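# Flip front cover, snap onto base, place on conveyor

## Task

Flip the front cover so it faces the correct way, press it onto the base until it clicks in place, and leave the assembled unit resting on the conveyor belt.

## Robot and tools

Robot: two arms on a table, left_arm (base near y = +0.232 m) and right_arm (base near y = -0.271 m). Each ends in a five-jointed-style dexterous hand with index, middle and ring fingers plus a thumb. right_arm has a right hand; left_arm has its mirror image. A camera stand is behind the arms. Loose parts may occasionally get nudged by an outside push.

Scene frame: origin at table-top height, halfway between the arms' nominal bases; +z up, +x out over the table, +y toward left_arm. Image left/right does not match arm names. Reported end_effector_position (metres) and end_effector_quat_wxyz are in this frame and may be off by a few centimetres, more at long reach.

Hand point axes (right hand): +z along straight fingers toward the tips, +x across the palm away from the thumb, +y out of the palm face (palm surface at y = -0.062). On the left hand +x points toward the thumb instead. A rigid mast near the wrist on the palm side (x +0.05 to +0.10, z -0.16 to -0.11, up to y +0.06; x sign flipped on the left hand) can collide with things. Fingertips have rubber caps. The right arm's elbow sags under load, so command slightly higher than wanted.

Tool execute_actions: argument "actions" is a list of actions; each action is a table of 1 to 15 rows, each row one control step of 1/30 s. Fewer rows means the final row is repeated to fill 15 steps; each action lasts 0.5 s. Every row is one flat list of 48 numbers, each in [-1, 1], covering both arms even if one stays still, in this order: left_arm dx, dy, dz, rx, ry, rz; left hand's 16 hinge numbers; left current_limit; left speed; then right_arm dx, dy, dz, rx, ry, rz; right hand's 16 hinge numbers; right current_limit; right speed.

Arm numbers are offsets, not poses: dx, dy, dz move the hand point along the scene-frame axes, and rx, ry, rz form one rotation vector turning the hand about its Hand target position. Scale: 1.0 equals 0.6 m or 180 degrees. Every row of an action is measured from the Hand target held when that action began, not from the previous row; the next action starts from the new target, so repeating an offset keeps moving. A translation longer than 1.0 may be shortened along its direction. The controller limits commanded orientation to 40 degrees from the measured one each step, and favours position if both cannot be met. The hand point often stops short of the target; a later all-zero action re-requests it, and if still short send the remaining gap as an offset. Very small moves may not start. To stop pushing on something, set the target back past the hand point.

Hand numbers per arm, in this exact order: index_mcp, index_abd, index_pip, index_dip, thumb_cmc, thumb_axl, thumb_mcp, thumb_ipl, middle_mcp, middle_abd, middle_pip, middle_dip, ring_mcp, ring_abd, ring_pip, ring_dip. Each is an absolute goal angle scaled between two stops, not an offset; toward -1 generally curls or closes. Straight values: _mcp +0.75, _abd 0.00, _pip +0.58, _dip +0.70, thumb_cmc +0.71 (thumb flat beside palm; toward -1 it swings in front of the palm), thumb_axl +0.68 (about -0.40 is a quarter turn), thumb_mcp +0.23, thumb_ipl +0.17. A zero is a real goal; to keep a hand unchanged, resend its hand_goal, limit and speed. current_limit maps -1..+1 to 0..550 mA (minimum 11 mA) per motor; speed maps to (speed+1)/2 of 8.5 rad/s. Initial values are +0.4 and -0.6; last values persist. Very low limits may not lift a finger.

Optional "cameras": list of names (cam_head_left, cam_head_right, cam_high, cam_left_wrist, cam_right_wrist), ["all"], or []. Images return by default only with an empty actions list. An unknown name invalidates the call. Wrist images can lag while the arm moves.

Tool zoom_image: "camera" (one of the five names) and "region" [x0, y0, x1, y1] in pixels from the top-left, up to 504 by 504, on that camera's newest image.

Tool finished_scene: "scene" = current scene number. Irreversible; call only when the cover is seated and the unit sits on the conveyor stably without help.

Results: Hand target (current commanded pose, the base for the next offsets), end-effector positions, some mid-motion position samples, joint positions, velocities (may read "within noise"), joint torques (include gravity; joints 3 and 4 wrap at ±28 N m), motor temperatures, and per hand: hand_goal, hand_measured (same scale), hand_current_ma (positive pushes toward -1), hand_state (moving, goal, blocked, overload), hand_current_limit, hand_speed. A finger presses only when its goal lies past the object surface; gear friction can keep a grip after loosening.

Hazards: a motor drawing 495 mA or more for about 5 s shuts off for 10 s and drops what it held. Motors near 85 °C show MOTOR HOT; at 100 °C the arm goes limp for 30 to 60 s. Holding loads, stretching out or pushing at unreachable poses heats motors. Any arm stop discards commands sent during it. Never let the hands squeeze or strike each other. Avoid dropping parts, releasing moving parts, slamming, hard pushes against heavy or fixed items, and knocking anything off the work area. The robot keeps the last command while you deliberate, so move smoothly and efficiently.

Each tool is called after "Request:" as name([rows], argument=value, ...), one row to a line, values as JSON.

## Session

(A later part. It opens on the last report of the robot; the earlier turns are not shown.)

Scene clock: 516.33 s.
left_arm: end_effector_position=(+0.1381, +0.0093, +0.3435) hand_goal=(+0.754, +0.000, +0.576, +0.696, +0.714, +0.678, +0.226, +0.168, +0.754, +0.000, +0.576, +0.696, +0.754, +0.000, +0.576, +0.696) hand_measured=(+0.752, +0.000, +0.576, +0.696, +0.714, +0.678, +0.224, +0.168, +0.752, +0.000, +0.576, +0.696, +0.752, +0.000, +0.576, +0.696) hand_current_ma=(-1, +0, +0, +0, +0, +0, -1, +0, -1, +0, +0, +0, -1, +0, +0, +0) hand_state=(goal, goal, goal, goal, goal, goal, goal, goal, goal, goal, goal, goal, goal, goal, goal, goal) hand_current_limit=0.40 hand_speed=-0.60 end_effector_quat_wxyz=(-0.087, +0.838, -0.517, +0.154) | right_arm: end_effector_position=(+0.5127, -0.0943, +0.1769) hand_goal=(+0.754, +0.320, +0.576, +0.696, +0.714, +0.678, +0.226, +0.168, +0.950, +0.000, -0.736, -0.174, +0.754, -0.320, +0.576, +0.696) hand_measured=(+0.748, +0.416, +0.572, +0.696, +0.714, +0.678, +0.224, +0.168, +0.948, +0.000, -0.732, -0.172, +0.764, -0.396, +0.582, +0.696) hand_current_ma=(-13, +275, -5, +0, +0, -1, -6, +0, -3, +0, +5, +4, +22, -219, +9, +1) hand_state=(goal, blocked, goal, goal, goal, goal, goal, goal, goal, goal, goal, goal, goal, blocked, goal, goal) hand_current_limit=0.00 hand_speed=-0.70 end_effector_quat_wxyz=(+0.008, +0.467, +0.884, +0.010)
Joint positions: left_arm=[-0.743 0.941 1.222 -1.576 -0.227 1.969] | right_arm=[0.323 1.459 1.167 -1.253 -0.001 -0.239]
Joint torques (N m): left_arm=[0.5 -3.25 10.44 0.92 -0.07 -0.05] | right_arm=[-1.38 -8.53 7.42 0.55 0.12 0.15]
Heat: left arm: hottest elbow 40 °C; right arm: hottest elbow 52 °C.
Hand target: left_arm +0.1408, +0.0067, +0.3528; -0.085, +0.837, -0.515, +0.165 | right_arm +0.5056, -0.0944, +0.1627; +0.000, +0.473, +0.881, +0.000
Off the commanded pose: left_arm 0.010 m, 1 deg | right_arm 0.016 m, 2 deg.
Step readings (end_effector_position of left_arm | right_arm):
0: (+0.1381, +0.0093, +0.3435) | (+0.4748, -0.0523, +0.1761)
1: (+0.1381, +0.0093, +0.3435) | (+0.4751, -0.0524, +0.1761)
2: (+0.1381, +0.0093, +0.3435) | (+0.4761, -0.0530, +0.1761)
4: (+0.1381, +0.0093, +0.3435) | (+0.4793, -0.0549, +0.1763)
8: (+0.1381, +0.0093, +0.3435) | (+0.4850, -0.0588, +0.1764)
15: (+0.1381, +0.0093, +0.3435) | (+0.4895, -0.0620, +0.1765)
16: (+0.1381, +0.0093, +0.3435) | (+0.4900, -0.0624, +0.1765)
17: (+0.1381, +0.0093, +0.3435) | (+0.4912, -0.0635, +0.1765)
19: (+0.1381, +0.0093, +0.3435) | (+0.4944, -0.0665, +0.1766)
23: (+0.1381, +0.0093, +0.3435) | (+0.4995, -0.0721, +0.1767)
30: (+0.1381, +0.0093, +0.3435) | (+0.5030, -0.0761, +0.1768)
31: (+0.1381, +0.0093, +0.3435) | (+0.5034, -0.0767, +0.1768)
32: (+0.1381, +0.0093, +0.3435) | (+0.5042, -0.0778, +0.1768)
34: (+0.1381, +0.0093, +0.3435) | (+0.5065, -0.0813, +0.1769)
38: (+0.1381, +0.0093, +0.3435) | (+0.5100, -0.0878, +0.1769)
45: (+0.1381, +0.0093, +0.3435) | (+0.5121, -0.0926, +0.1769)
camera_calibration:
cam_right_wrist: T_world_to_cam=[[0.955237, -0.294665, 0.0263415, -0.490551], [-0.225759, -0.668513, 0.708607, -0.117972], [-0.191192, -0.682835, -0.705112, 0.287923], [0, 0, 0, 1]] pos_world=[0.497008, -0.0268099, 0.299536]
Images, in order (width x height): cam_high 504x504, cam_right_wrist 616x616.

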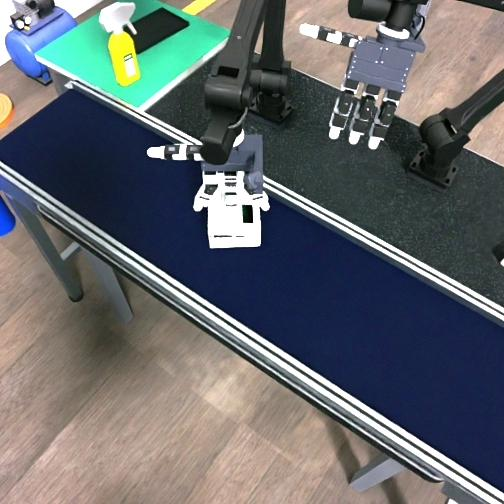

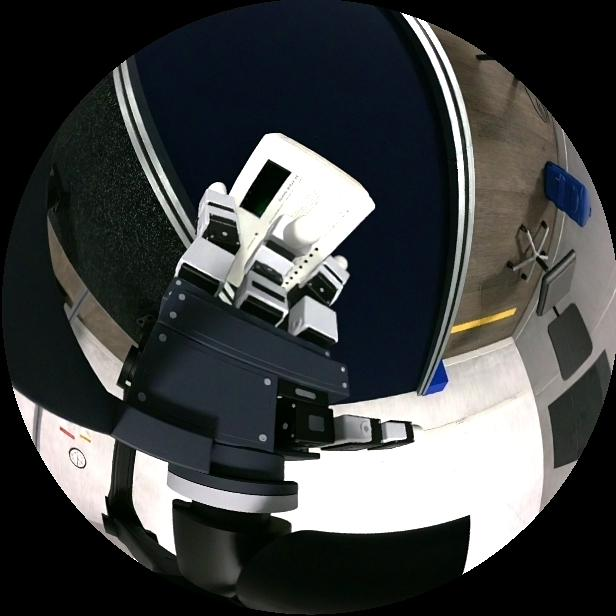

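Request:
execute_actions([
  [[0,0,0,0,0,0,0.754,0,0.576,0.696,0.714,0.678,0.226,0.168,0.754,0,0.576,0.696,0.754,0,0.576,0.696,0.4,-0.6,0.0058,-0.0317,0,0,0,-0.0778,0.754,0.32,0.576,0.696,0.714,0.678,0.226,0.168,0.95,0,-0.737,-0.174,0.754,-0.32,0.576,0.696,0.0,-0.7]],
  [[0,0,0,0,0,0,0.754,0,0.576,0.696,0.714,0.678,0.226,0.168,0.754,0,0.576,0.696,0.754,0,0.576,0.696,0.4,-0.6,-0.0022,-0.0322,0,0,0,-0.0778,0.754,0.32,0.576,0.696,0.714,0.678,0.226,0.168,0.95,0,-0.737,-0.174,0.754,-0.32,0.576,0.696,0.0,-0.7]],
  [[0,0,0,0,0,0,0.754,0,0.576,0.696,0.714,0.678,0.226,0.168,0.754,0,0.576,0.696,0.754,0,0.576,0.696,0.4,-0.6,-0.0107,-0.0327,0,0,0,-0.0833,0.754,0.32,0.576,0.696,0.714,0.678,0.226,0.168,0.95,0,-0.737,-0.174,0.754,-0.32,0.576,0.696,0.0,-0.7]],
  [[0,0,0,0,0,0,0.754,0,0.576,0.696,0.714,0.678,0.226,0.168,0.754,0,0.576,0.696,0.754,0,0.576,0.696,0.4,-0.6,0,0,0,0,0,0,0.754,0.55,0.576,0.696,0.714,0.678,0.226,0.168,0.95,0,-0.737,-0.174,0.754,-0.55,0.576,0.696,0.0,-0.7]],
], cameras=["cam_right_wrist","cam_high","cam_head_right","cam_head_left","cam_left_wrist"])

Request:
zoom_image(camera="cam_right_wrist", region=[170, 110, 390, 330])

Request:
zoom_image(camera="cam_high", region=[170, 170, 290, 290])

Scene clock: 526.93 s.
left_arm: end_effector_position=(+0.1381, +0.0093, +0.3435) hand_goal=(+0.754, +0.000, +0.576, +0.696, +0.714, +0.678, +0.226, +0.168, +0.754, +0.000, +0.576, +0.696, +0.754, +0.000, +0.576, +0.696) hand_measured=(+0.752, +0.000, +0.576, +0.696, +0.714, +0.678, +0.224, +0.168, +0.752, +0.000, +0.576, +0.696, +0.752, +0.000, +0.576, +0.696) hand_current_ma=(-1, +0, +0, +0, +0, +0, -1, +0, -1, +0, +0, +0, -1, +0, +0, +0) hand_state=(goal, goal, goal, goal, goal, goal, goal, goal, goal, goal, goal, goal, goal, goal, goal, goal) hand_current_limit=0.40 hand_speed=-0.60 end_effector_quat_wxyz=(-0.087, +0.838, -0.517, +0.154) | right_arm: end_effector_position=(+0.5072, -0.1525, +0.1761) hand_goal=(+0.754, +0.550, +0.576, +0.696, +0.714, +0.678, +0.226, +0.168, +0.950, +0.000, -0.736, -0.174, +0.754, -0.550, +0.576, +0.696) hand_measured=(+0.748, +0.542, +0.572, +0.696, +0.714, +0.678, +0.224, +0.168, +0.948, +0.000, -0.732, -0.172, +0.756, -0.542, +0.578, +0.698) hand_current_ma=(-10, -13, -6, +0, +0, -1, -6, +0, -3, +0, +5, +4, +1, +13, +3, +2) hand_state=(goal, goal, goal, goal, goal, goal, goal, goal, goal, goal, goal, goal, goal, goal, goal, goal) hand_current_limit=0.00 hand_speed=-0.70 end_effector_quat_wxyz=(+0.003, +0.762, +0.648, +0.013)
Joint positions: left_arm=[-0.743 0.941 1.222 -1.576 -0.227 1.969] | right_arm=[0.34 1.459 1.167 -1.253 -0.004 0.537]
Joint torques (N m): left_arm=[0.5 -3.19 10.45 0.92 -0.07 -0.05] | right_arm=[-1.49 -8.06 7.72 0.49 0.23 0.03]
Motor temperatures (°C): left_arm=[36 33 40 32 29 28] | right_arm=[29 38 50 27 27 25]
Heat: left arm: hottest elbow 40 °C; right arm: hottest elbow 50 °C.
Hand target: left_arm +0.1408, +0.0067, +0.3528; -0.085, +0.837, -0.515, +0.165 | right_arm +0.5014, -0.1523, +0.1627; +0.000, +0.763, +0.646, +0.000
Off the commanded pose: left_arm 0.010 m, 1 deg | right_arm 0.015 m, 2 deg.
Step readings (end_effector_position of left_arm | right_arm):
0: (+0.1381, +0.0093, +0.3435) | (+0.5127, -0.0943, +0.1769)
1: (+0.1381, +0.0093, +0.3435) | (+0.5127, -0.0944, +0.1769)
2: (+0.1381, +0.0093, +0.3435) | (+0.5131, -0.0956, +0.1769)
4: (+0.1381, +0.0093, +0.3435) | (+0.5141, -0.0990, +0.1768)
8: (+0.1381, +0.0093, +0.3435) | (+0.5156, -0.1055, +0.1768)
15: (+0.1381, +0.0093, +0.3435) | (+0.5161, -0.1106, +0.1767)
16: (+0.1381, +0.0093, +0.3435) | (+0.5162, -0.1113, +0.1767)
17: (+0.1381, +0.0093, +0.3435) | (+0.5163, -0.1126, +0.1767)
19: (+0.1381, +0.0093, +0.3435) | (+0.5164, -0.1167, +0.1766)
23: (+0.1381, +0.0093, +0.3435) | (+0.5160, -0.1236, +0.1765)
30: (+0.1381, +0.0093, +0.3435) | (+0.5151, -0.1291, +0.1764)
31: (+0.1381, +0.0093, +0.3435) | (+0.5150, -0.1298, +0.1764)
32: (+0.1381, +0.0093, +0.3435) | (+0.5147, -0.1313, +0.1764)
34: (+0.1381, +0.0093, +0.3435) | (+0.5136, -0.1356, +0.1764)
38: (+0.1381, +0.0093, +0.3435) | (+0.5111, -0.1427, +0.1762)
45: (+0.1381, +0.0093, +0.3435) | (+0.5084, -0.1487, +0.1760)
46: (+0.1381, +0.0093, +0.3435) | (+0.5083, -0.1492, +0.1760)
47: (+0.1381, +0.0093, +0.3435) | (+0.5081, -0.1496, +0.1760)
49: (+0.1381, +0.0093, +0.3435) | (+0.5079, -0.1506, +0.1761)
53: (+0.1381, +0.0093, +0.3435) | (+0.5075, -0.1518, +0.1761)
60: (+0.1381, +0.0093, +0.3435) | (+0.5073, -0.1524, +0.1761)
camera_calibration:
cam_right_wrist: T_world_to_cam=[[0.49008, -0.871652, 0.00663708, -0.351065], [-0.623042, -0.344955, 0.702015, 0.0944362], [-0.609623, -0.348178, -0.712132, 0.511037], [0, 0, 0, 1]] pos_world=[0.542428, -0.0954989, 0.29996]

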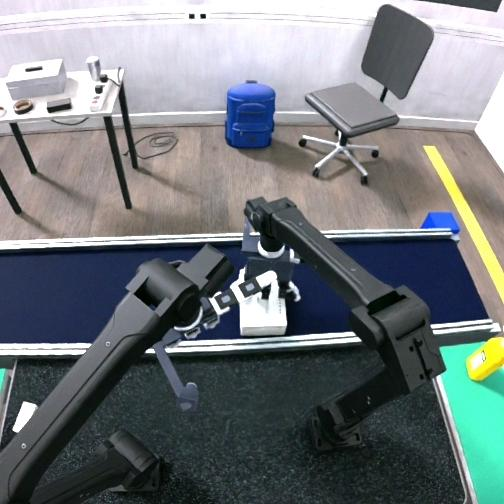

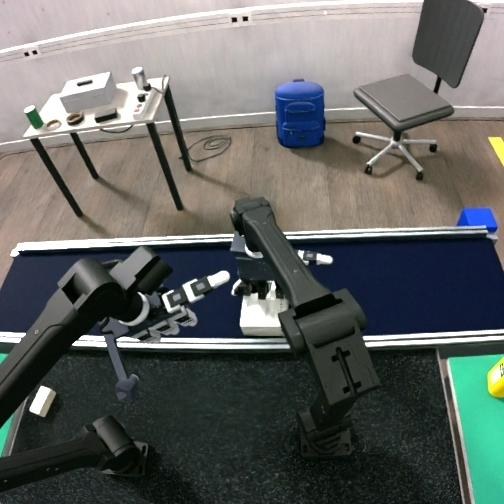

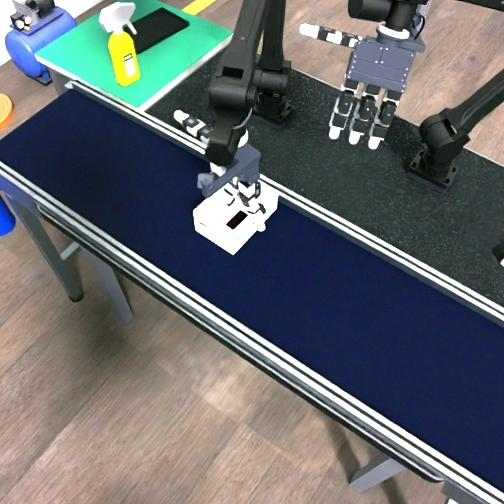

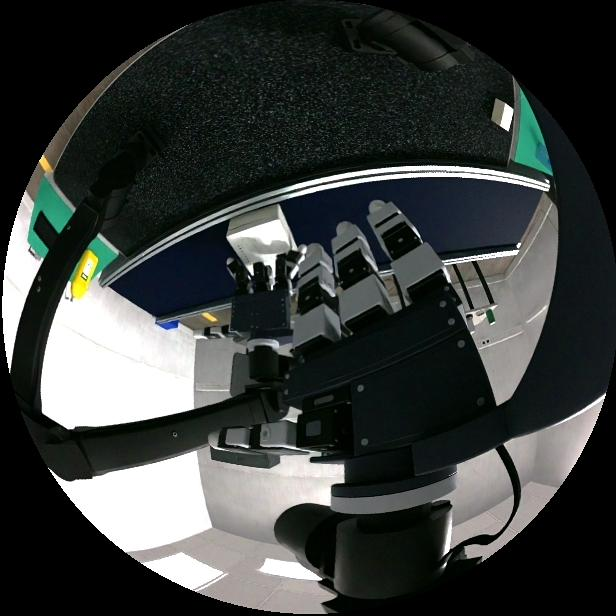

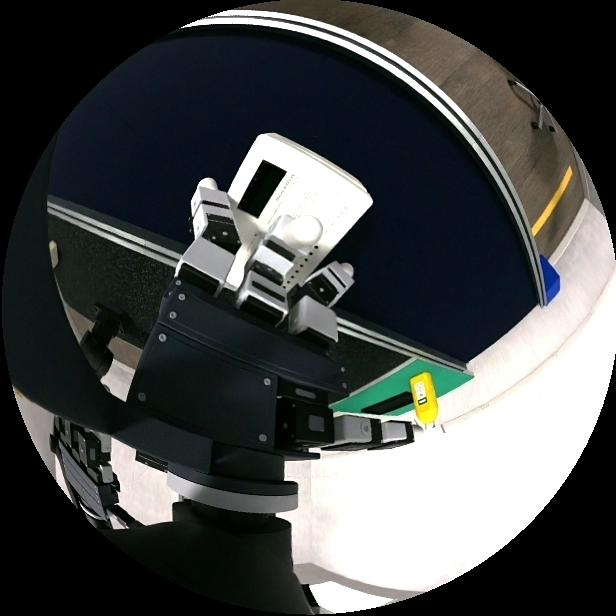

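Scaled by 2.291 from the camera's 616x616 image, which has a finer 880x880 frame.

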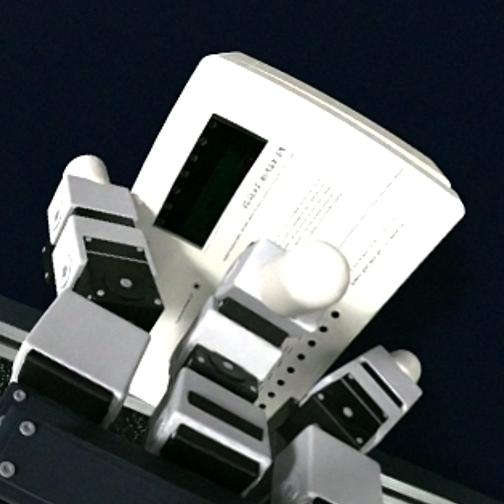

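Scaled by 4.200.

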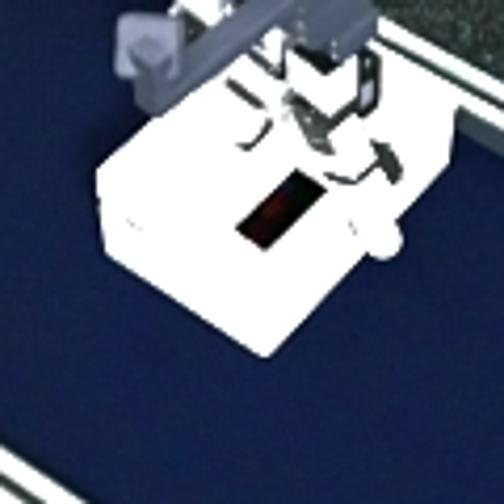

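Request:
execute_actions([
  [[0,0,0,0,0,0,0.754,0,0.576,0.696,0.714,0.678,0.226,0.168,0.754,0,0.576,0.696,0.754,0,0.576,0.696,0.4,-0.6,0,0,0.09,0,0,0,0.754,0.4,0.576,0.696,0.714,0.678,0.226,0.168,0.95,0,-0.737,-0.174,0.754,-0.4,0.576,0.696,0.4,-0.6]],
  [[0,0,0,0,0,0,0.754,0,0.576,0.696,0.714,0.678,0.226,0.168,0.754,0,0.576,0.696,0.754,0,0.576,0.696,0.4,-0.6,0,0,0.09,0,0,0,0.754,0.2,0.576,0.696,0.714,0.678,0.226,0.168,0.95,0,-0.737,-0.174,0.754,-0.2,0.576,0.696,0.4,-0.6]],
  [[0,0,0,0,0,0,0.754,0,0.576,0.696,0.714,0.678,0.226,0.168,0.754,0,0.576,0.696,0.754,0,0.576,0.696,0.4,-0.6,-0.0235,0.004,0.0025,0.057,0.0449,-0.0845,0.95,0,0.022,0.188,0.4,0.678,0.2247,0.1,0.95,0,0.022,0.188,0.95,0,0.022,0.188,0.4,-0.6]],
  [[0,0,0,0,0,0,0.754,0,0.576,0.696,0.714,0.678,0.226,0.168,0.754,0,0.576,0.696,0.754,0,0.576,0.696,0.4,-0.6,-0.0235,0.004,0.0025,0.057,0.0449,-0.0845,0.95,0,0.022,0.188,0.0,0.678,0.2247,-0.1027,0.95,0,0.022,0.188,0.95,0,0.022,0.188,0.4,-0.6]],
  [[0,0,0,0,0,0,0.754,0,0.576,0.696,0.714,0.678,0.226,0.168,0.754,0,0.576,0.696,0.754,0,0.576,0.696,0.4,-0.6,-0.0235,0.004,0.0025,0.057,0.0449,-0.0845,0.95,0,0.022,0.188,-0.3,0.678,0.2247,-0.1027,0.95,0,0.022,0.188,0.95,0,0.022,0.188,0.4,-0.6]],
], cameras=["cam_head_right","cam_high"])

Scene clock: 563.40 s.
left_arm: end_effector_position=(+0.1381, +0.0093, +0.3435) hand_goal=(+0.754, +0.000, +0.576, +0.696, +0.714, +0.678, +0.226, +0.168, +0.754, +0.000, +0.576, +0.696, +0.754, +0.000, +0.576, +0.696) hand_measured=(+0.752, +0.000, +0.576, +0.696, +0.714, +0.678, +0.224, +0.168, +0.752, +0.000, +0.576, +0.696, +0.752, +0.000, +0.576, +0.696) hand_current_ma=(-1, +0, +0, +0, +0, +0, -1, +0, -1, +0, +0, +0, -1, +0, +0, +0) hand_state=(goal, goal, goal, goal, goal, goal, goal, goal, goal, goal, goal, goal, goal, goal, goal, goal) hand_current_limit=0.40 hand_speed=-0.60 end_effector_quat_wxyz=(-0.087, +0.838, -0.517, +0.154) | right_arm: end_effector_position=(+0.4439, -0.1488, +0.2632) hand_goal=(+0.950, +0.000, +0.022, +0.188, -0.300, +0.678, +0.224, -0.102, +0.950, +0.000, +0.022, +0.188, +0.950, +0.000, +0.022, +0.188) hand_measured=(+0.942, +0.002, +0.024, +0.192, -0.298, +0.678, +0.222, -0.100, +0.944, +0.000, +0.020, +0.186, +0.944, -0.002, +0.024, +0.190) hand_current_ma=(-17, +4, +3, +5, +2, -1, -5, +2, -10, +0, -3, -3, -13, -1, +2, +4) hand_state=(goal, goal, goal, goal, goal, goal, goal, goal, goal, goal, goal, goal, goal, goal, goal, goal) hand_current_limit=0.40 hand_speed=-0.60 end_effector_quat_wxyz=(-0.328, +0.906, +0.268, -0.006)
Joint positions: left_arm=[-0.743 0.941 1.222 -1.576 -0.227 1.969] | right_arm=[0.165 1.468 1.457 -1.643 -0.664 1.168]
Joint torques (N m): left_arm=[0.5 -3.25 10.45 0.92 -0.07 -0.05] | right_arm=[-2.08 -8.47 13.61 0.46 -0.82 0.03]
Heat: left arm: hottest elbow 41 °C; right arm: hottest elbow 48 °C.
Hand target: left_arm +0.1408, +0.0067, +0.3528; -0.085, +0.837, -0.515, +0.165 | right_arm +0.4590, -0.1450, +0.2752; -0.327, +0.906, +0.269, +0.011
Off the commanded pose: left_arm 0.010 m, 1 deg | right_arm 0.020 m, 2 deg.
Step readings (end_effector_position of left_arm | right_arm):
0: (+0.1381, +0.0093, +0.3435) | (+0.5072, -0.1525, +0.1761)
1: (+0.1381, +0.0093, +0.3435) | (+0.5071, -0.1525, +0.1761)
2: (+0.1381, +0.0093, +0.3435) | (+0.5051, -0.1533, +0.1755)
4: (+0.1381, +0.0093, +0.3435) | (+0.4982, -0.1558, +0.1746)
8: (+0.1381, +0.0093, +0.3435) | (+0.4880, -0.1590, +0.1799)
15: (+0.1381, +0.0093, +0.3435) | (+0.4878, -0.1593, +0.1920)
16: (+0.1381, +0.0093, +0.3435) | (+0.4877, -0.1593, +0.1927)
17: (+0.1381, +0.0093, +0.3435) | (+0.4861, -0.1599, +0.1941)
19: (+0.1381, +0.0093, +0.3435) | (+0.4847, -0.1605, +0.2031)
23: (+0.1381, +0.0093, +0.3435) | (+0.4878, -0.1594, +0.2315)
30: (+0.1381, +0.0093, +0.3435) | (+0.4912, -0.1581, +0.2536)
31: (+0.1381, +0.0093, +0.3435) | (+0.4900, -0.1575, +0.2531)
32: (+0.1381, +0.0093, +0.3435) | (+0.4862, -0.1542, +0.2517)
34: (+0.1381, +0.0093, +0.3435) | (+0.4779, -0.1470, +0.2505)
38: (+0.1381, +0.0093, +0.3435) | (+0.4744, -0.1432, +0.2570)
45: (+0.1381, +0.0093, +0.3435) | (+0.4745, -0.1504, +0.2597)
46: (+0.1381, +0.0093, +0.3435) | (+0.4735, -0.1500, +0.2590)
47: (+0.1381, +0.0093, +0.3435) | (+0.4703, -0.1465, +0.2575)
49: (+0.1381, +0.0093, +0.3435) | (+0.4640, -0.1402, +0.2561)
53: (+0.1381, +0.0093, +0.3435) | (+0.4620, -0.1416, +0.2592)
60: (+0.1381, +0.0093, +0.3435) | (+0.4610, -0.1497, +0.2609)
61: (+0.1381, +0.0093, +0.3435) | (+0.4601, -0.1487, +0.2609)
62: (+0.1381, +0.0093, +0.3435) | (+0.4572, -0.1446, +0.2605)
64: (+0.1381, +0.0093, +0.3435) | (+0.4516, -0.1356, +0.2613)
68: (+0.1381, +0.0093, +0.3435) | (+0.4476, -0.1391, +0.2629)
75: (+0.1381, +0.0093, +0.3435) | (+0.4453, -0.1484, +0.2632)
Images, in order (width x height): cam_head_right 504x504, cam_high 504x504.

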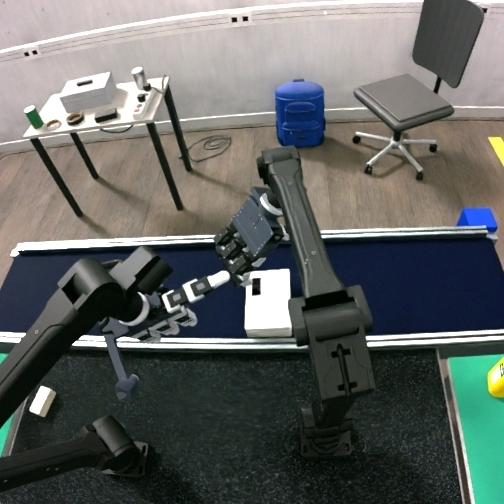

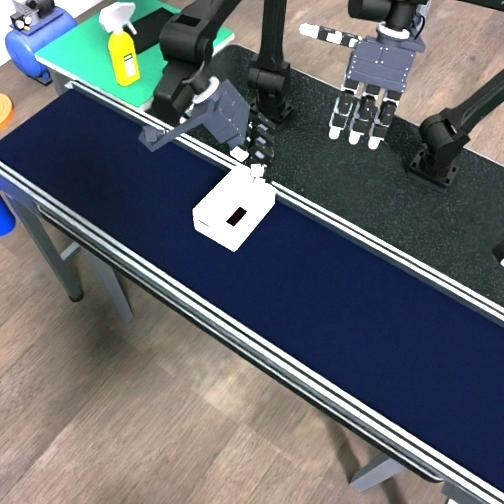

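Request:
execute_actions([
  [[0,0,0,0,0,0,0.754,0,0.576,0.696,0.714,0.678,0.226,0.168,0.754,0,0.576,0.696,0.754,0,0.576,0.696,0.4,-0.6,-0.0235,0.004,0.0025,0.057,0.0449,-0.0845,0.95,0,0.022,0.188,-0.571,0.678,0.2247,-0.1027,0.95,0,0.022,0.188,0.95,0,0.022,0.188,0.4,-0.6]],
  [[0,0,0,0,0,0,0.754,0,0.576,0.696,0.714,0.678,0.226,0.168,0.754,0,0.576,0.696,0.754,0,0.576,0.696,0.4,-0.6,-0.0235,0.004,0.0025,0.057,0.0449,-0.0845,0.95,0,0.022,0.188,-0.571,0.678,0.2247,-0.1027,0.95,0,0.022,0.188,0.95,0,0.022,0.188,0.4,-0.6]],
  [[0,0,0,0,0,0,0.754,0,0.576,0.696,0.714,0.678,0.226,0.168,0.754,0,0.576,0.696,0.754,0,0.576,0.696,0.4,-0.6,0,0,0,0,0,0,0.95,0,0.022,0.188,-0.571,0.678,0.2247,-0.1027,0.95,0,0.022,0.188,0.95,0,0.022,0.188,0.4,-0.6]],
], cameras=["all"])

Scene clock: 589.53 s.
left_arm: end_effector_position=(+0.1381, +0.0093, +0.3435) hand_goal=(+0.754, +0.000, +0.576, +0.696, +0.714, +0.678, +0.226, +0.168, +0.754, +0.000, +0.576, +0.696, +0.754, +0.000, +0.576, +0.696) hand_measured=(+0.752, +0.000, +0.576, +0.696, +0.714, +0.678, +0.224, +0.168, +0.752, +0.000, +0.576, +0.696, +0.752, +0.000, +0.576, +0.696) hand_current_ma=(-1, +0, +0, +0, +0, +0, -1, +0, -1, +0, +0, +0, -1, +0, +0, +0) hand_state=(goal, goal, goal, goal, goal, goal, goal, goal, goal, goal, goal, goal, goal, goal, goal, goal) hand_current_limit=0.40 hand_speed=-0.60 end_effector_quat_wxyz=(-0.087, +0.838, -0.517, +0.154) | right_arm: end_effector_position=(+0.4350, -0.1405, +0.2817) hand_goal=(+0.950, +0.000, +0.022, +0.188, -0.570, +0.678, +0.224, -0.102, +0.950, +0.000, +0.022, +0.188, +0.950, +0.000, +0.022, +0.188) hand_measured=(+0.940, +0.002, +0.022, +0.192, -0.568, +0.678, +0.222, -0.100, +0.942, +0.000, +0.020, +0.186, +0.942, -0.002, +0.022, +0.190) hand_current_ma=(-23, +4, +1, +4, +3, -1, -5, +2, -18, +0, -3, -3, -18, -1, +1, +4) hand_state=(goal, goal, goal, goal, goal, goal, goal, goal, goal, goal, goal, goal, goal, goal, goal, goal) hand_current_limit=0.40 hand_speed=-0.60 end_effector_quat_wxyz=(-0.502, +0.864, -0.026, +0.019)
Joint positions: left_arm=[-0.743 0.941 1.222 -1.576 -0.227 1.969] | right_arm=[0.014 1.379 1.33 -1.317 -1.04 1.799]
Joint torques (N m): left_arm=[0.5 -3.25 10.45 0.91 -0.07 -0.05] | right_arm=[-1.9 -9.41 8.53 1.05 -0.9 0.04]
Heat: left arm: hottest elbow 41 °C; right arm: hottest elbow 49 °C.
Hand target: left_arm +0.1408, +0.0067, +0.3528; -0.085, +0.837, -0.515, +0.165 | right_arm +0.4308, -0.1403, +0.2782; -0.500, +0.865, -0.030, +0.018
Off the commanded pose: left_arm 0.010 m, 1 deg | right_arm 0.005 m, 1 deg.
Step readings (end_effector_position of left_arm | right_arm):
0: (+0.1381, +0.0093, +0.3435) | (+0.4438, -0.1488, +0.2632)
1: (+0.1381, +0.0093, +0.3435) | (+0.4434, -0.1476, +0.2634)
2: (+0.1381, +0.0093, +0.3435) | (+0.4421, -0.1431, +0.2649)
4: (+0.1381, +0.0093, +0.3435) | (+0.4403, -0.1332, +0.2694)
8: (+0.1381, +0.0093, +0.3435) | (+0.4447, -0.1361, +0.2735)
15: (+0.1381, +0.0093, +0.3435) | (+0.4506, -0.1436, +0.2755)
16: (+0.1381, +0.0093, +0.3435) | (+0.4503, -0.1426, +0.2764)
17: (+0.1381, +0.0093, +0.3435) | (+0.4490, -0.1379, +0.2784)
19: (+0.1381, +0.0093, +0.3435) | (+0.4449, -0.1293, +0.2825)
23: (+0.1381, +0.0093, +0.3435) | (+0.4399, -0.1338, +0.2817)
30: (+0.1381, +0.0093, +0.3435) | (+0.4380, -0.1410, +0.2795)
31: (+0.1381, +0.0093, +0.3435) | (+0.4376, -0.1408, +0.2798)
32: (+0.1381, +0.0093, +0.3435) | (+0.4374, -0.1406, +0.2803)
34: (+0.1381, +0.0093, +0.3435) | (+0.4367, -0.1406, +0.2815)
38: (+0.1381, +0.0093, +0.3435) | (+0.4360, -0.1406, +0.2825)
45: (+0.1381, +0.0093, +0.3435) | (+0.4351, -0.1406, +0.2816)
camera_calibration:
cam_right_wrist: T_world_to_cam=[[-0.796397, -0.264093, -0.544064, 0.494173], [-0.456667, -0.327189, 0.827286, -0.125672], [-0.396492, 0.907305, 0.139969, 0.389994], [0, 0, 0, 1]] pos_world=[0.490797, -0.264454, 0.318241]

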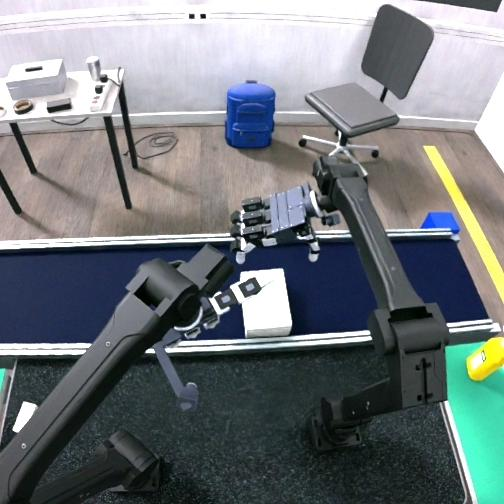

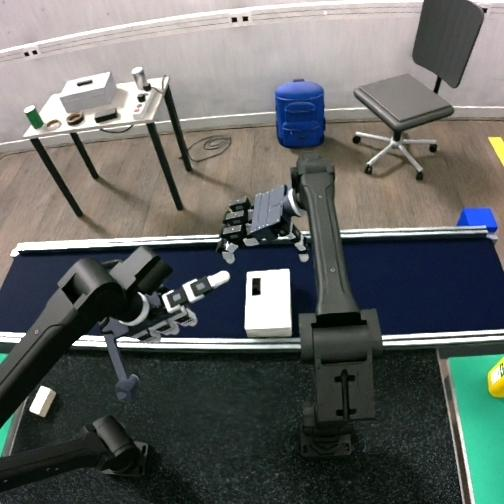

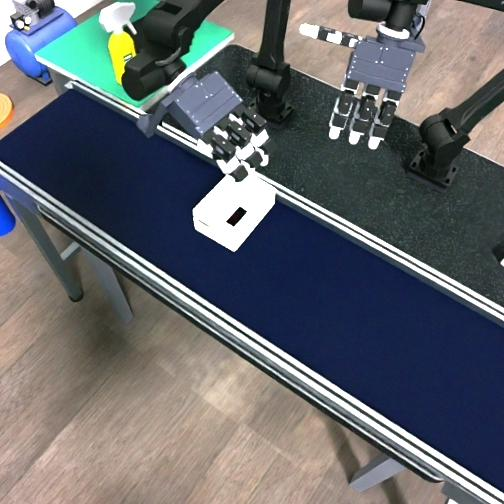

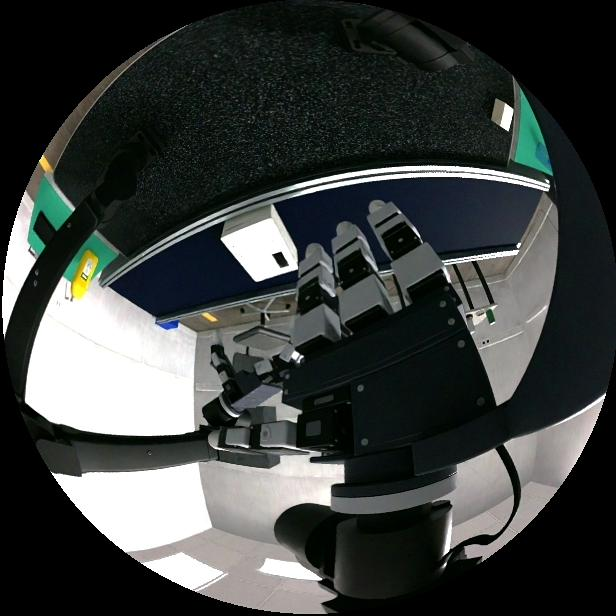

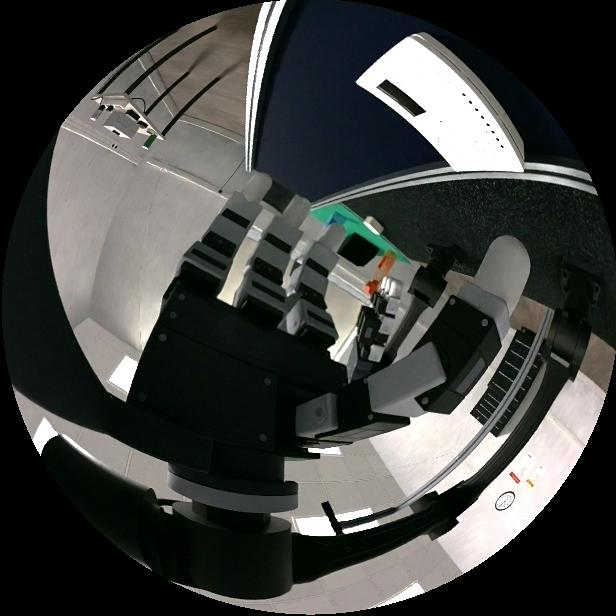

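Request:
zoom_image(camera="cam_right_wrist", region=[320, 10, 570, 210])

Request:
zoom_image(camera="cam_head_right", region=[190, 160, 350, 360])

Scaled by 2.016 from the camera's 616x616 image, which has a finer 880x880 frame.

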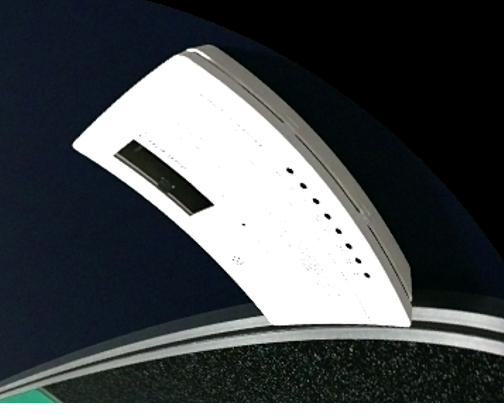

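Scaled by 2.520.

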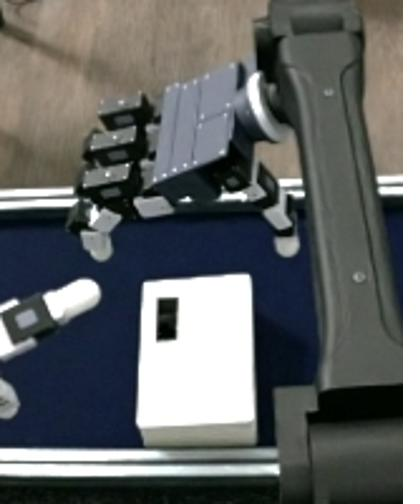

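Request:
zoom_image(camera="cam_head_left", region=[200, 170, 350, 350])

Request:
zoom_image(camera="cam_head_right", region=[200, 180, 350, 350])

Scaled by 2.800.

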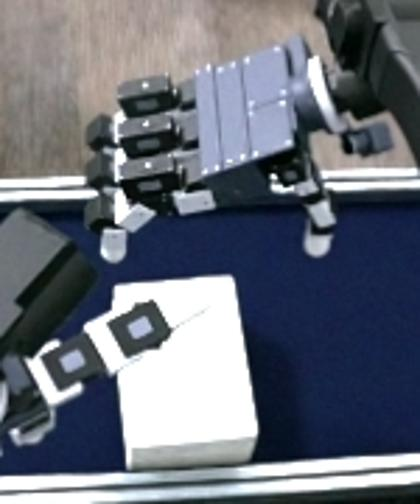

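Scaled by 2.965.

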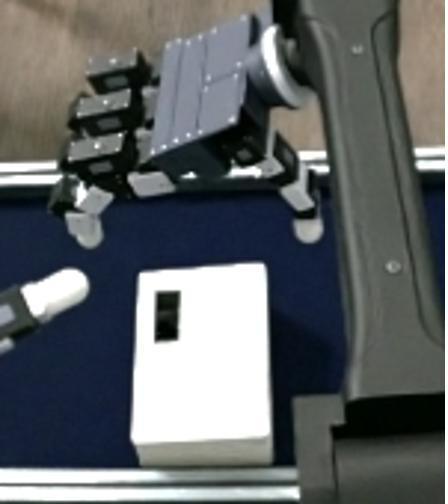

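Request:
execute_actions([
  [[0,0,0,0,0,0,0.754,0,0.576,0.696,0.714,0.678,0.226,0.168,0.754,0,0.576,0.696,0.754,0,0.576,0.696,0.4,-0.6,0.0153,0.0172,-0.07,0,0,0,0.95,0,0.022,0.188,-0.571,0.678,0.2247,-0.1027,0.95,0,0.022,0.188,0.95,0,0.022,0.188,0.4,-0.6]],
  [[0,0,0,0,0,0,0.754,0,0.576,0.696,0.714,0.678,0.226,0.168,0.754,0,0.576,0.696,0.754,0,0.576,0.696,0.4,-0.6,0,0,-0.08,0,0,0,0.95,0,0.022,0.188,-0.571,0.678,0.2247,-0.1027,0.95,0,0.022,0.188,0.95,0,0.022,0.188,0.4,-0.6]],
  [[0,0,0,0,0,0,0.754,0,0.576,0.696,0.714,0.678,0.226,0.168,0.754,0,0.576,0.696,0.754,0,0.576,0.696,0.4,-0.6,0,0,-0.08,0,0,0,0.95,0,0.022,0.188,-0.571,0.678,0.2247,-0.1027,0.95,0,0.022,0.188,0.95,0,0.022,0.188,0.4,-0.6]],
  [[0,0,0,0,0,0,0.754,0,0.576,0.696,0.714,0.678,0.226,0.168,0.754,0,0.576,0.696,0.754,0,0.576,0.696,0.4,-0.6,0,0,0,0,0,0,0.95,0,0.022,0.188,-0.571,0.678,0.2247,-0.1027,0.95,0,0.022,0.188,0.95,0,0.022,0.188,0.4,-0.6]],
], cameras=["all"])

Request:
zoom_image(camera="cam_right_wrist", region=[220, 10, 600, 310])

Request:
zoom_image(camera="cam_head_right", region=[200, 180, 350, 350])

Request:
zoom_image(camera="cam_high", region=[130, 60, 330, 260])

Scene clock: 641.80 s.
left_arm: end_effector_position=(+0.1381, +0.0093, +0.3435) hand_goal=(+0.754, +0.000, +0.576, +0.696, +0.714, +0.678, +0.226, +0.168, +0.754, +0.000, +0.576, +0.696, +0.754, +0.000, +0.576, +0.696) hand_measured=(+0.752, +0.000, +0.576, +0.696, +0.714, +0.678, +0.224, +0.168, +0.752, +0.000, +0.576, +0.696, +0.752, +0.000, +0.576, +0.696) hand_current_ma=(-1, +0, +0, +0, +0, +0, -1, +0, -1, +0, +0, +0, -1, +0, +0, +0) hand_state=(goal, goal, goal, goal, goal, goal, goal, goal, goal, goal, goal, goal, goal, goal, goal, goal) hand_current_limit=0.40 hand_speed=-0.60 end_effector_quat_wxyz=(-0.087, +0.838, -0.517, +0.154) | right_arm: end_effector_position=(+0.4433, -0.1321, +0.1487) hand_goal=(+0.950, +0.000, +0.022, +0.188, -0.570, +0.678, +0.224, -0.102, +0.950, +0.000, +0.022, +0.188, +0.950, +0.000, +0.022, +0.188) hand_measured=(+0.940, +0.002, +0.022, +0.192, -0.568, +0.678, +0.222, -0.100, +0.942, +0.000, +0.020, +0.186, +0.942, -0.002, +0.022, +0.190) hand_current_ma=(-23, +3, +1, +4, +2, -1, -5, +2, -18, +0, -3, -3, -18, -1, +1, +4) hand_state=(goal, goal, goal, goal, goal, goal, goal, goal, goal, goal, goal, goal, goal, goal, goal, goal) hand_current_limit=0.40 hand_speed=-0.60 end_effector_quat_wxyz=(-0.502, +0.864, -0.025, +0.026)
Joint positions: left_arm=[-0.743 0.941 1.222 -1.576 -0.227 1.969] | right_arm=[0.033 1.465 1.058 -0.906 -1.033 1.844]
Joint torques (N m): left_arm=[0.5 -3.25 10.45 0.92 -0.07 -0.05] | right_arm=[-1.61 -8.23 8.29 1.16 -0.95 0.04]
Heat: left arm: hottest elbow 41 °C; right arm: hottest elbow 48 °C.
Hand target: left_arm +0.1408, +0.0067, +0.3528; -0.085, +0.837, -0.515, +0.165 | right_arm +0.4400, -0.1299, +0.1402; -0.500, +0.865, -0.030, +0.018
Off the commanded pose: left_arm 0.010 m, 1 deg | right_arm 0.009 m, 1 deg.
Step readings (end_effector_position of left_arm | right_arm):
0: (+0.1381, +0.0093, +0.3435) | (+0.4350, -0.1405, +0.2817)
1: (+0.1381, +0.0093, +0.3435) | (+0.4351, -0.1404, +0.2812)
2: (+0.1381, +0.0093, +0.3435) | (+0.4367, -0.1402, +0.2793)
4: (+0.1381, +0.0093, +0.3435) | (+0.4394, -0.1390, +0.2717)
8: (+0.1381, +0.0093, +0.3435) | (+0.4383, -0.1357, +0.2530)
15: (+0.1381, +0.0093, +0.3435) | (+0.4417, -0.1324, +0.2476)
16: (+0.1381, +0.0093, +0.3435) | (+0.4418, -0.1322, +0.2472)
17: (+0.1381, +0.0093, +0.3435) | (+0.4431, -0.1321, +0.2448)
19: (+0.1381, +0.0093, +0.3435) | (+0.4439, -0.1321, +0.2353)
23: (+0.1381, +0.0093, +0.3435) | (+0.4379, -0.1325, +0.2087)
30: (+0.1381, +0.0093, +0.3435) | (+0.4416, -0.1323, +0.1968)
31: (+0.1381, +0.0093, +0.3435) | (+0.4423, -0.1323, +0.1967)
32: (+0.1381, +0.0093, +0.3435) | (+0.4436, -0.1322, +0.1947)
34: (+0.1381, +0.0093, +0.3435) | (+0.4448, -0.1321, +0.1871)
38: (+0.1381, +0.0093, +0.3435) | (+0.4399, -0.1324, +0.1626)
45: (+0.1381, +0.0093, +0.3435) | (+0.4421, -0.1322, +0.1486)
46: (+0.1381, +0.0093, +0.3435) | (+0.4426, -0.1322, +0.1486)
47: (+0.1381, +0.0093, +0.3435) | (+0.4429, -0.1322, +0.1487)
49: (+0.1381, +0.0093, +0.3435) | (+0.4431, -0.1322, +0.1487)
53: (+0.1381, +0.0093, +0.3435) | (+0.4433, -0.1321, +0.1487)
60: (+0.1381, +0.0093, +0.3435) | (+0.4433, -0.1321, +0.1487)
camera_calibration:
cam_right_wrist: T_world_to_cam=[[-0.79015, -0.261084, -0.554525, 0.429881], [-0.46929, -0.324245, 0.82136, -0.00237846], [-0.394246, 0.90923, 0.133678, 0.404439], [0, 0, 0, 1]] pos_world=[0.498003, -0.256264, 0.186269]

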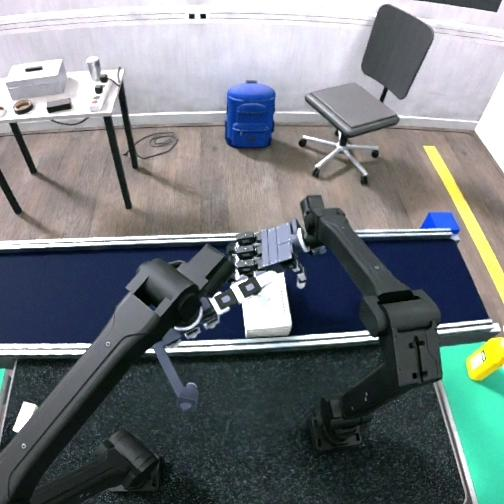

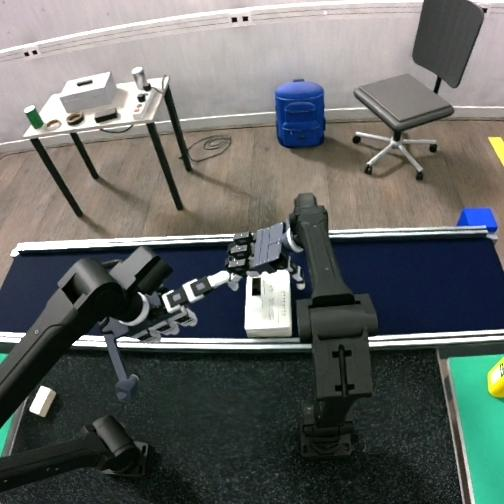

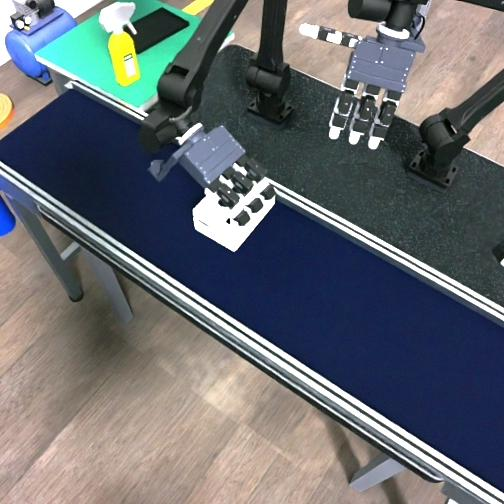

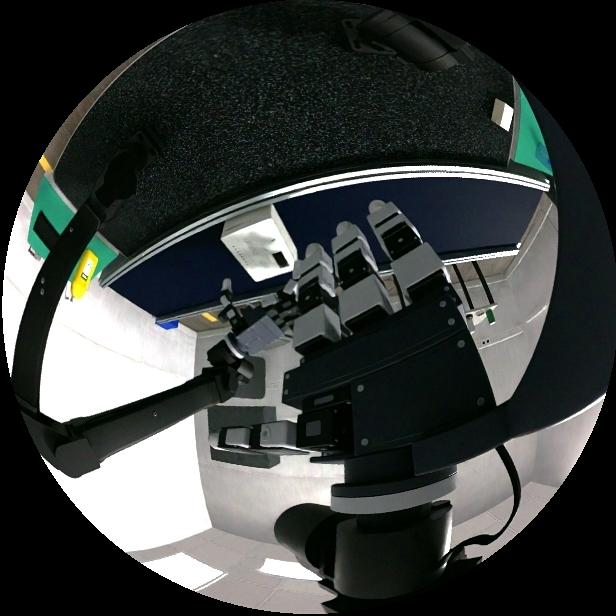

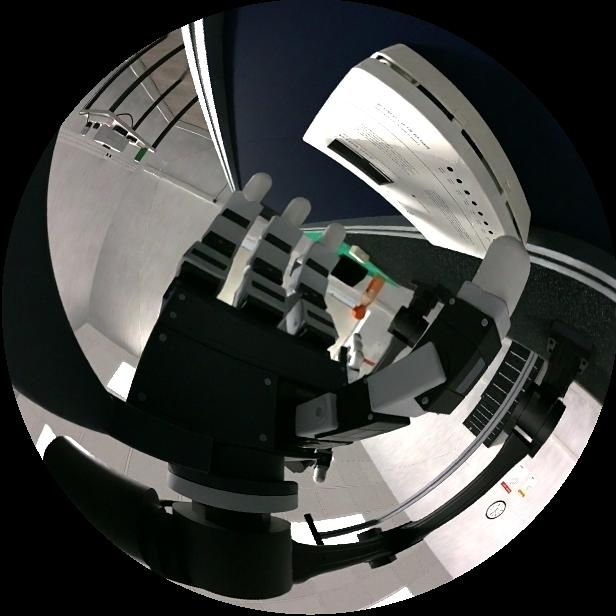

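Scaled by 1.326 from the camera's 616x616 image, which has a finer 880x880 frame.

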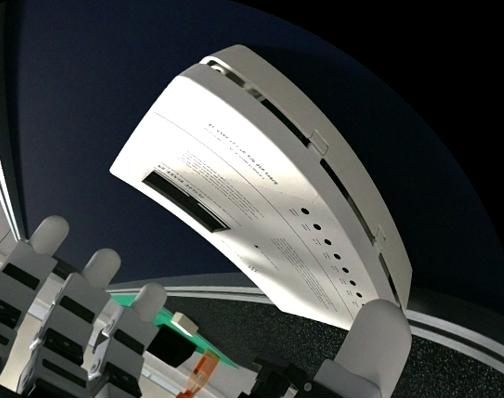

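Scaled by 2.965.

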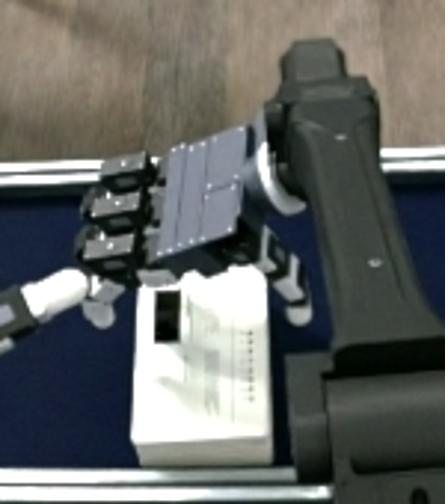

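Scaled by 2.520.

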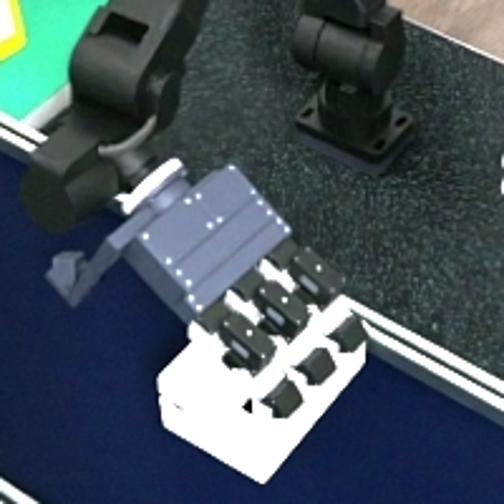

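Request:
zoom_image(camera="cam_head_left", region=[200, 200, 350, 350])

Scaled by 3.360.

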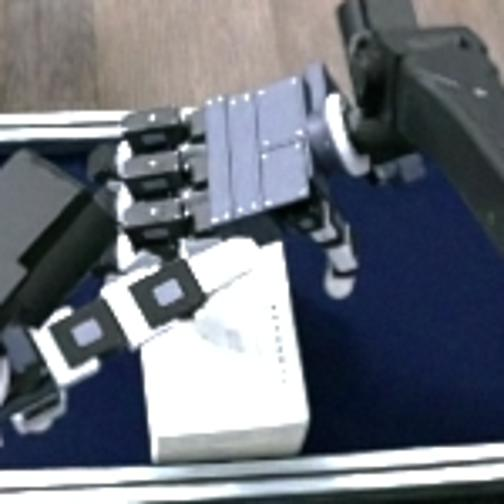

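Request:
execute_actions([
  [[0,0,0,0,0,0,0.754,0,0.576,0.696,0.714,0.678,0.226,0.168,0.754,0,0.576,0.696,0.754,0,0.576,0.696,0.4,-0.6,0,0,-0.067,0,0,0,0.95,0,0.022,0.188,-0.571,0.678,0.2247,-0.1027,0.95,0,0.022,0.188,0.95,0,0.022,0.188,0.4,-0.6]],
  [[0,0,0,0,0,0,0.754,0,0.576,0.696,0.714,0.678,0.226,0.168,0.754,0,0.576,0.696,0.754,0,0.576,0.696,0.4,-0.6,0,0,0,0,0,0,0.95,0,0.022,0.188,-0.571,0.678,0.2247,-0.1027,0.95,0,0.022,0.188,0.95,0,0.022,0.188,0.4,-0.6]],
], cameras=["cam_head_left","cam_head_right","cam_high","cam_right_wrist"])

Request:
zoom_image(camera="cam_right_wrist", region=[220, 10, 600, 310])

Request:
zoom_image(camera="cam_head_right", region=[200, 220, 320, 340])

Request:
zoom_image(camera="cam_high", region=[160, 110, 310, 260])

Scene clock: 673.13 s.
left_arm: end_effector_position=(+0.1381, +0.0093, +0.3435) hand_goal=(+0.754, +0.000, +0.576, +0.696, +0.714, +0.678, +0.226, +0.168, +0.754, +0.000, +0.576, +0.696, +0.754, +0.000, +0.576, +0.696) hand_measured=(+0.752, +0.000, +0.576, +0.696, +0.714, +0.678, +0.224, +0.168, +0.752, +0.000, +0.576, +0.696, +0.752, +0.000, +0.576, +0.696) hand_current_ma=(-1, +0, +0, +0, +0, +0, -1, +0, -1, +0, +0, +0, -1, +0, +0, +0) hand_state=(goal, goal, goal, goal, goal, goal, goal, goal, goal, goal, goal, goal, goal, goal, goal, goal) hand_current_limit=0.40 hand_speed=-0.60 end_effector_quat_wxyz=(-0.087, +0.838, -0.517, +0.154) | right_arm: end_effector_position=(+0.4442, -0.1321, +0.1089) hand_goal=(+0.950, +0.000, +0.022, +0.188, -0.570, +0.678, +0.224, -0.102, +0.950, +0.000, +0.022, +0.188, +0.950, +0.000, +0.022, +0.188) hand_measured=(+0.940, +0.002, +0.022, +0.192, -0.568, +0.678, +0.222, -0.100, +0.942, +0.000, +0.020, +0.186, +0.942, -0.002, +0.022, +0.190) hand_current_ma=(-23, +3, +1, +4, +2, -1, -5, +2, -18, +0, -3, -3, -18, -1, +1, +4) hand_state=(goal, goal, goal, goal, goal, goal, goal, goal, goal, goal, goal, goal, goal, goal, goal, goal) hand_current_limit=0.40 hand_speed=-0.60 end_effector_quat_wxyz=(-0.502, +0.864, -0.024, +0.027)
Joint positions: left_arm=[-0.743 0.941 1.222 -1.576 -0.227 1.969] | right_arm=[0.033 1.516 0.998 -0.794 -1.033 1.844]
Joint torques (N m): left_arm=[0.56 -3.25 10.45 0.91 -0.07 -0.05] | right_arm=[-1.61 -8.41 7.84 1.17 -0.95 0.04]
Heat: left arm: hottest elbow 41 °C; right arm: hottest elbow 47 °C.
Hand target: left_arm +0.1408, +0.0067, +0.3528; -0.085, +0.837, -0.515, +0.165 | right_arm +0.4401, -0.1299, +0.1001; -0.500, +0.865, -0.030, +0.018
Off the commanded pose: left_arm 0.010 m, 1 deg | right_arm 0.010 m, 1 deg.
Step readings (end_effector_position of left_arm | right_arm):
0: (+0.1381, +0.0093, +0.3435) | (+0.4433, -0.1321, +0.1487)
1: (+0.1381, +0.0093, +0.3435) | (+0.4435, -0.1321, +0.1486)
2: (+0.1381, +0.0093, +0.3435) | (+0.4446, -0.1320, +0.1474)
4: (+0.1381, +0.0093, +0.3435) | (+0.4463, -0.1319, +0.1418)
8: (+0.1381, +0.0093, +0.3435) | (+0.4428, -0.1322, +0.1219)
15: (+0.1381, +0.0093, +0.3435) | (+0.4430, -0.1321, +0.1088)
16: (+0.1381, +0.0093, +0.3435) | (+0.4435, -0.1321, +0.1089)
17: (+0.1381, +0.0093, +0.3435) | (+0.4437, -0.1321, +0.1089)
19: (+0.1381, +0.0093, +0.3435) | (+0.4439, -0.1321, +0.1089)
23: (+0.1381, +0.0093, +0.3435) | (+0.4442, -0.1321, +0.1089)
30: (+0.1381, +0.0093, +0.3435) | (+0.4442, -0.1321, +0.1089)
camera_calibration:
cam_right_wrist: T_world_to_cam=[[-0.789262, -0.261029, -0.555814, 0.408207], [-0.470584, -0.32437, 0.82057, 0.0314164], [-0.394482, 0.909202, 0.133177, 0.410259], [0, 0, 0, 1]] pos_world=[0.498806, -0.256264, 0.146471]
Images, in order (width x height): cam_head_left 504x504, cam_head_right 504x504, cam_high 504x504, cam_right_wrist 616x616.

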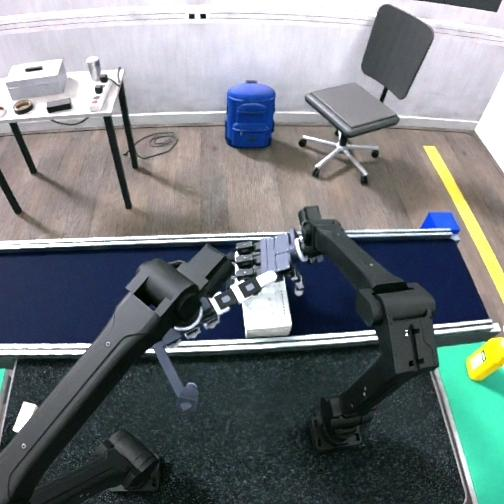

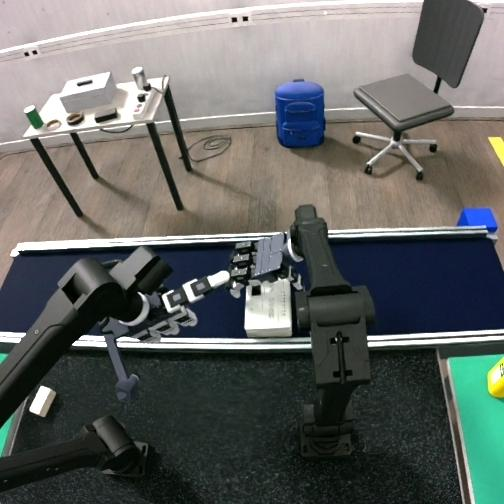

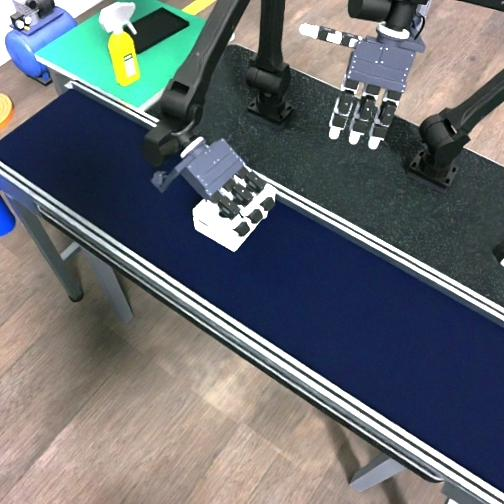

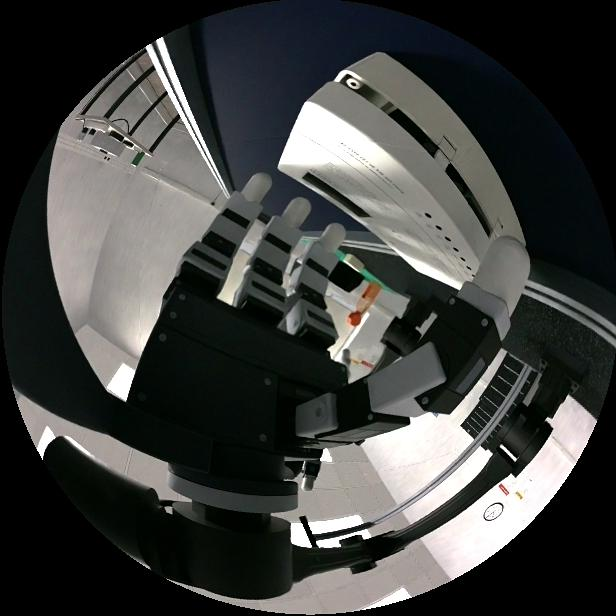

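Scaled by 1.326 from the camera's 616x616 image, which has a finer 880x880 frame.

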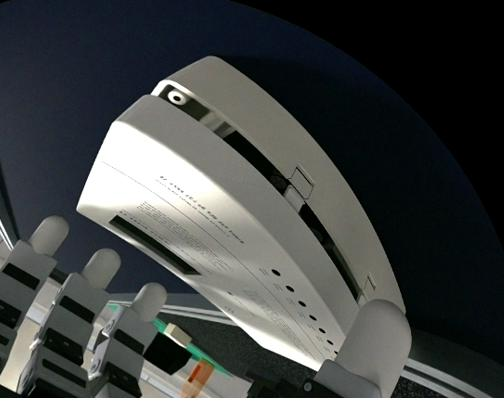

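Scaled by 4.200.

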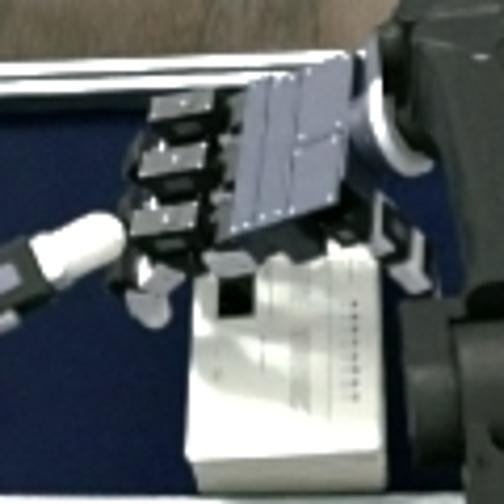

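Scaled by 3.360.

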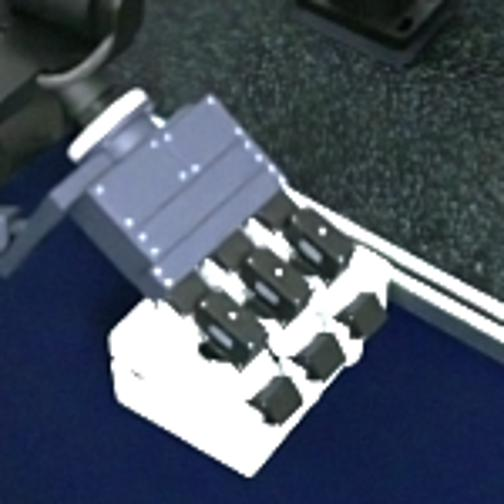

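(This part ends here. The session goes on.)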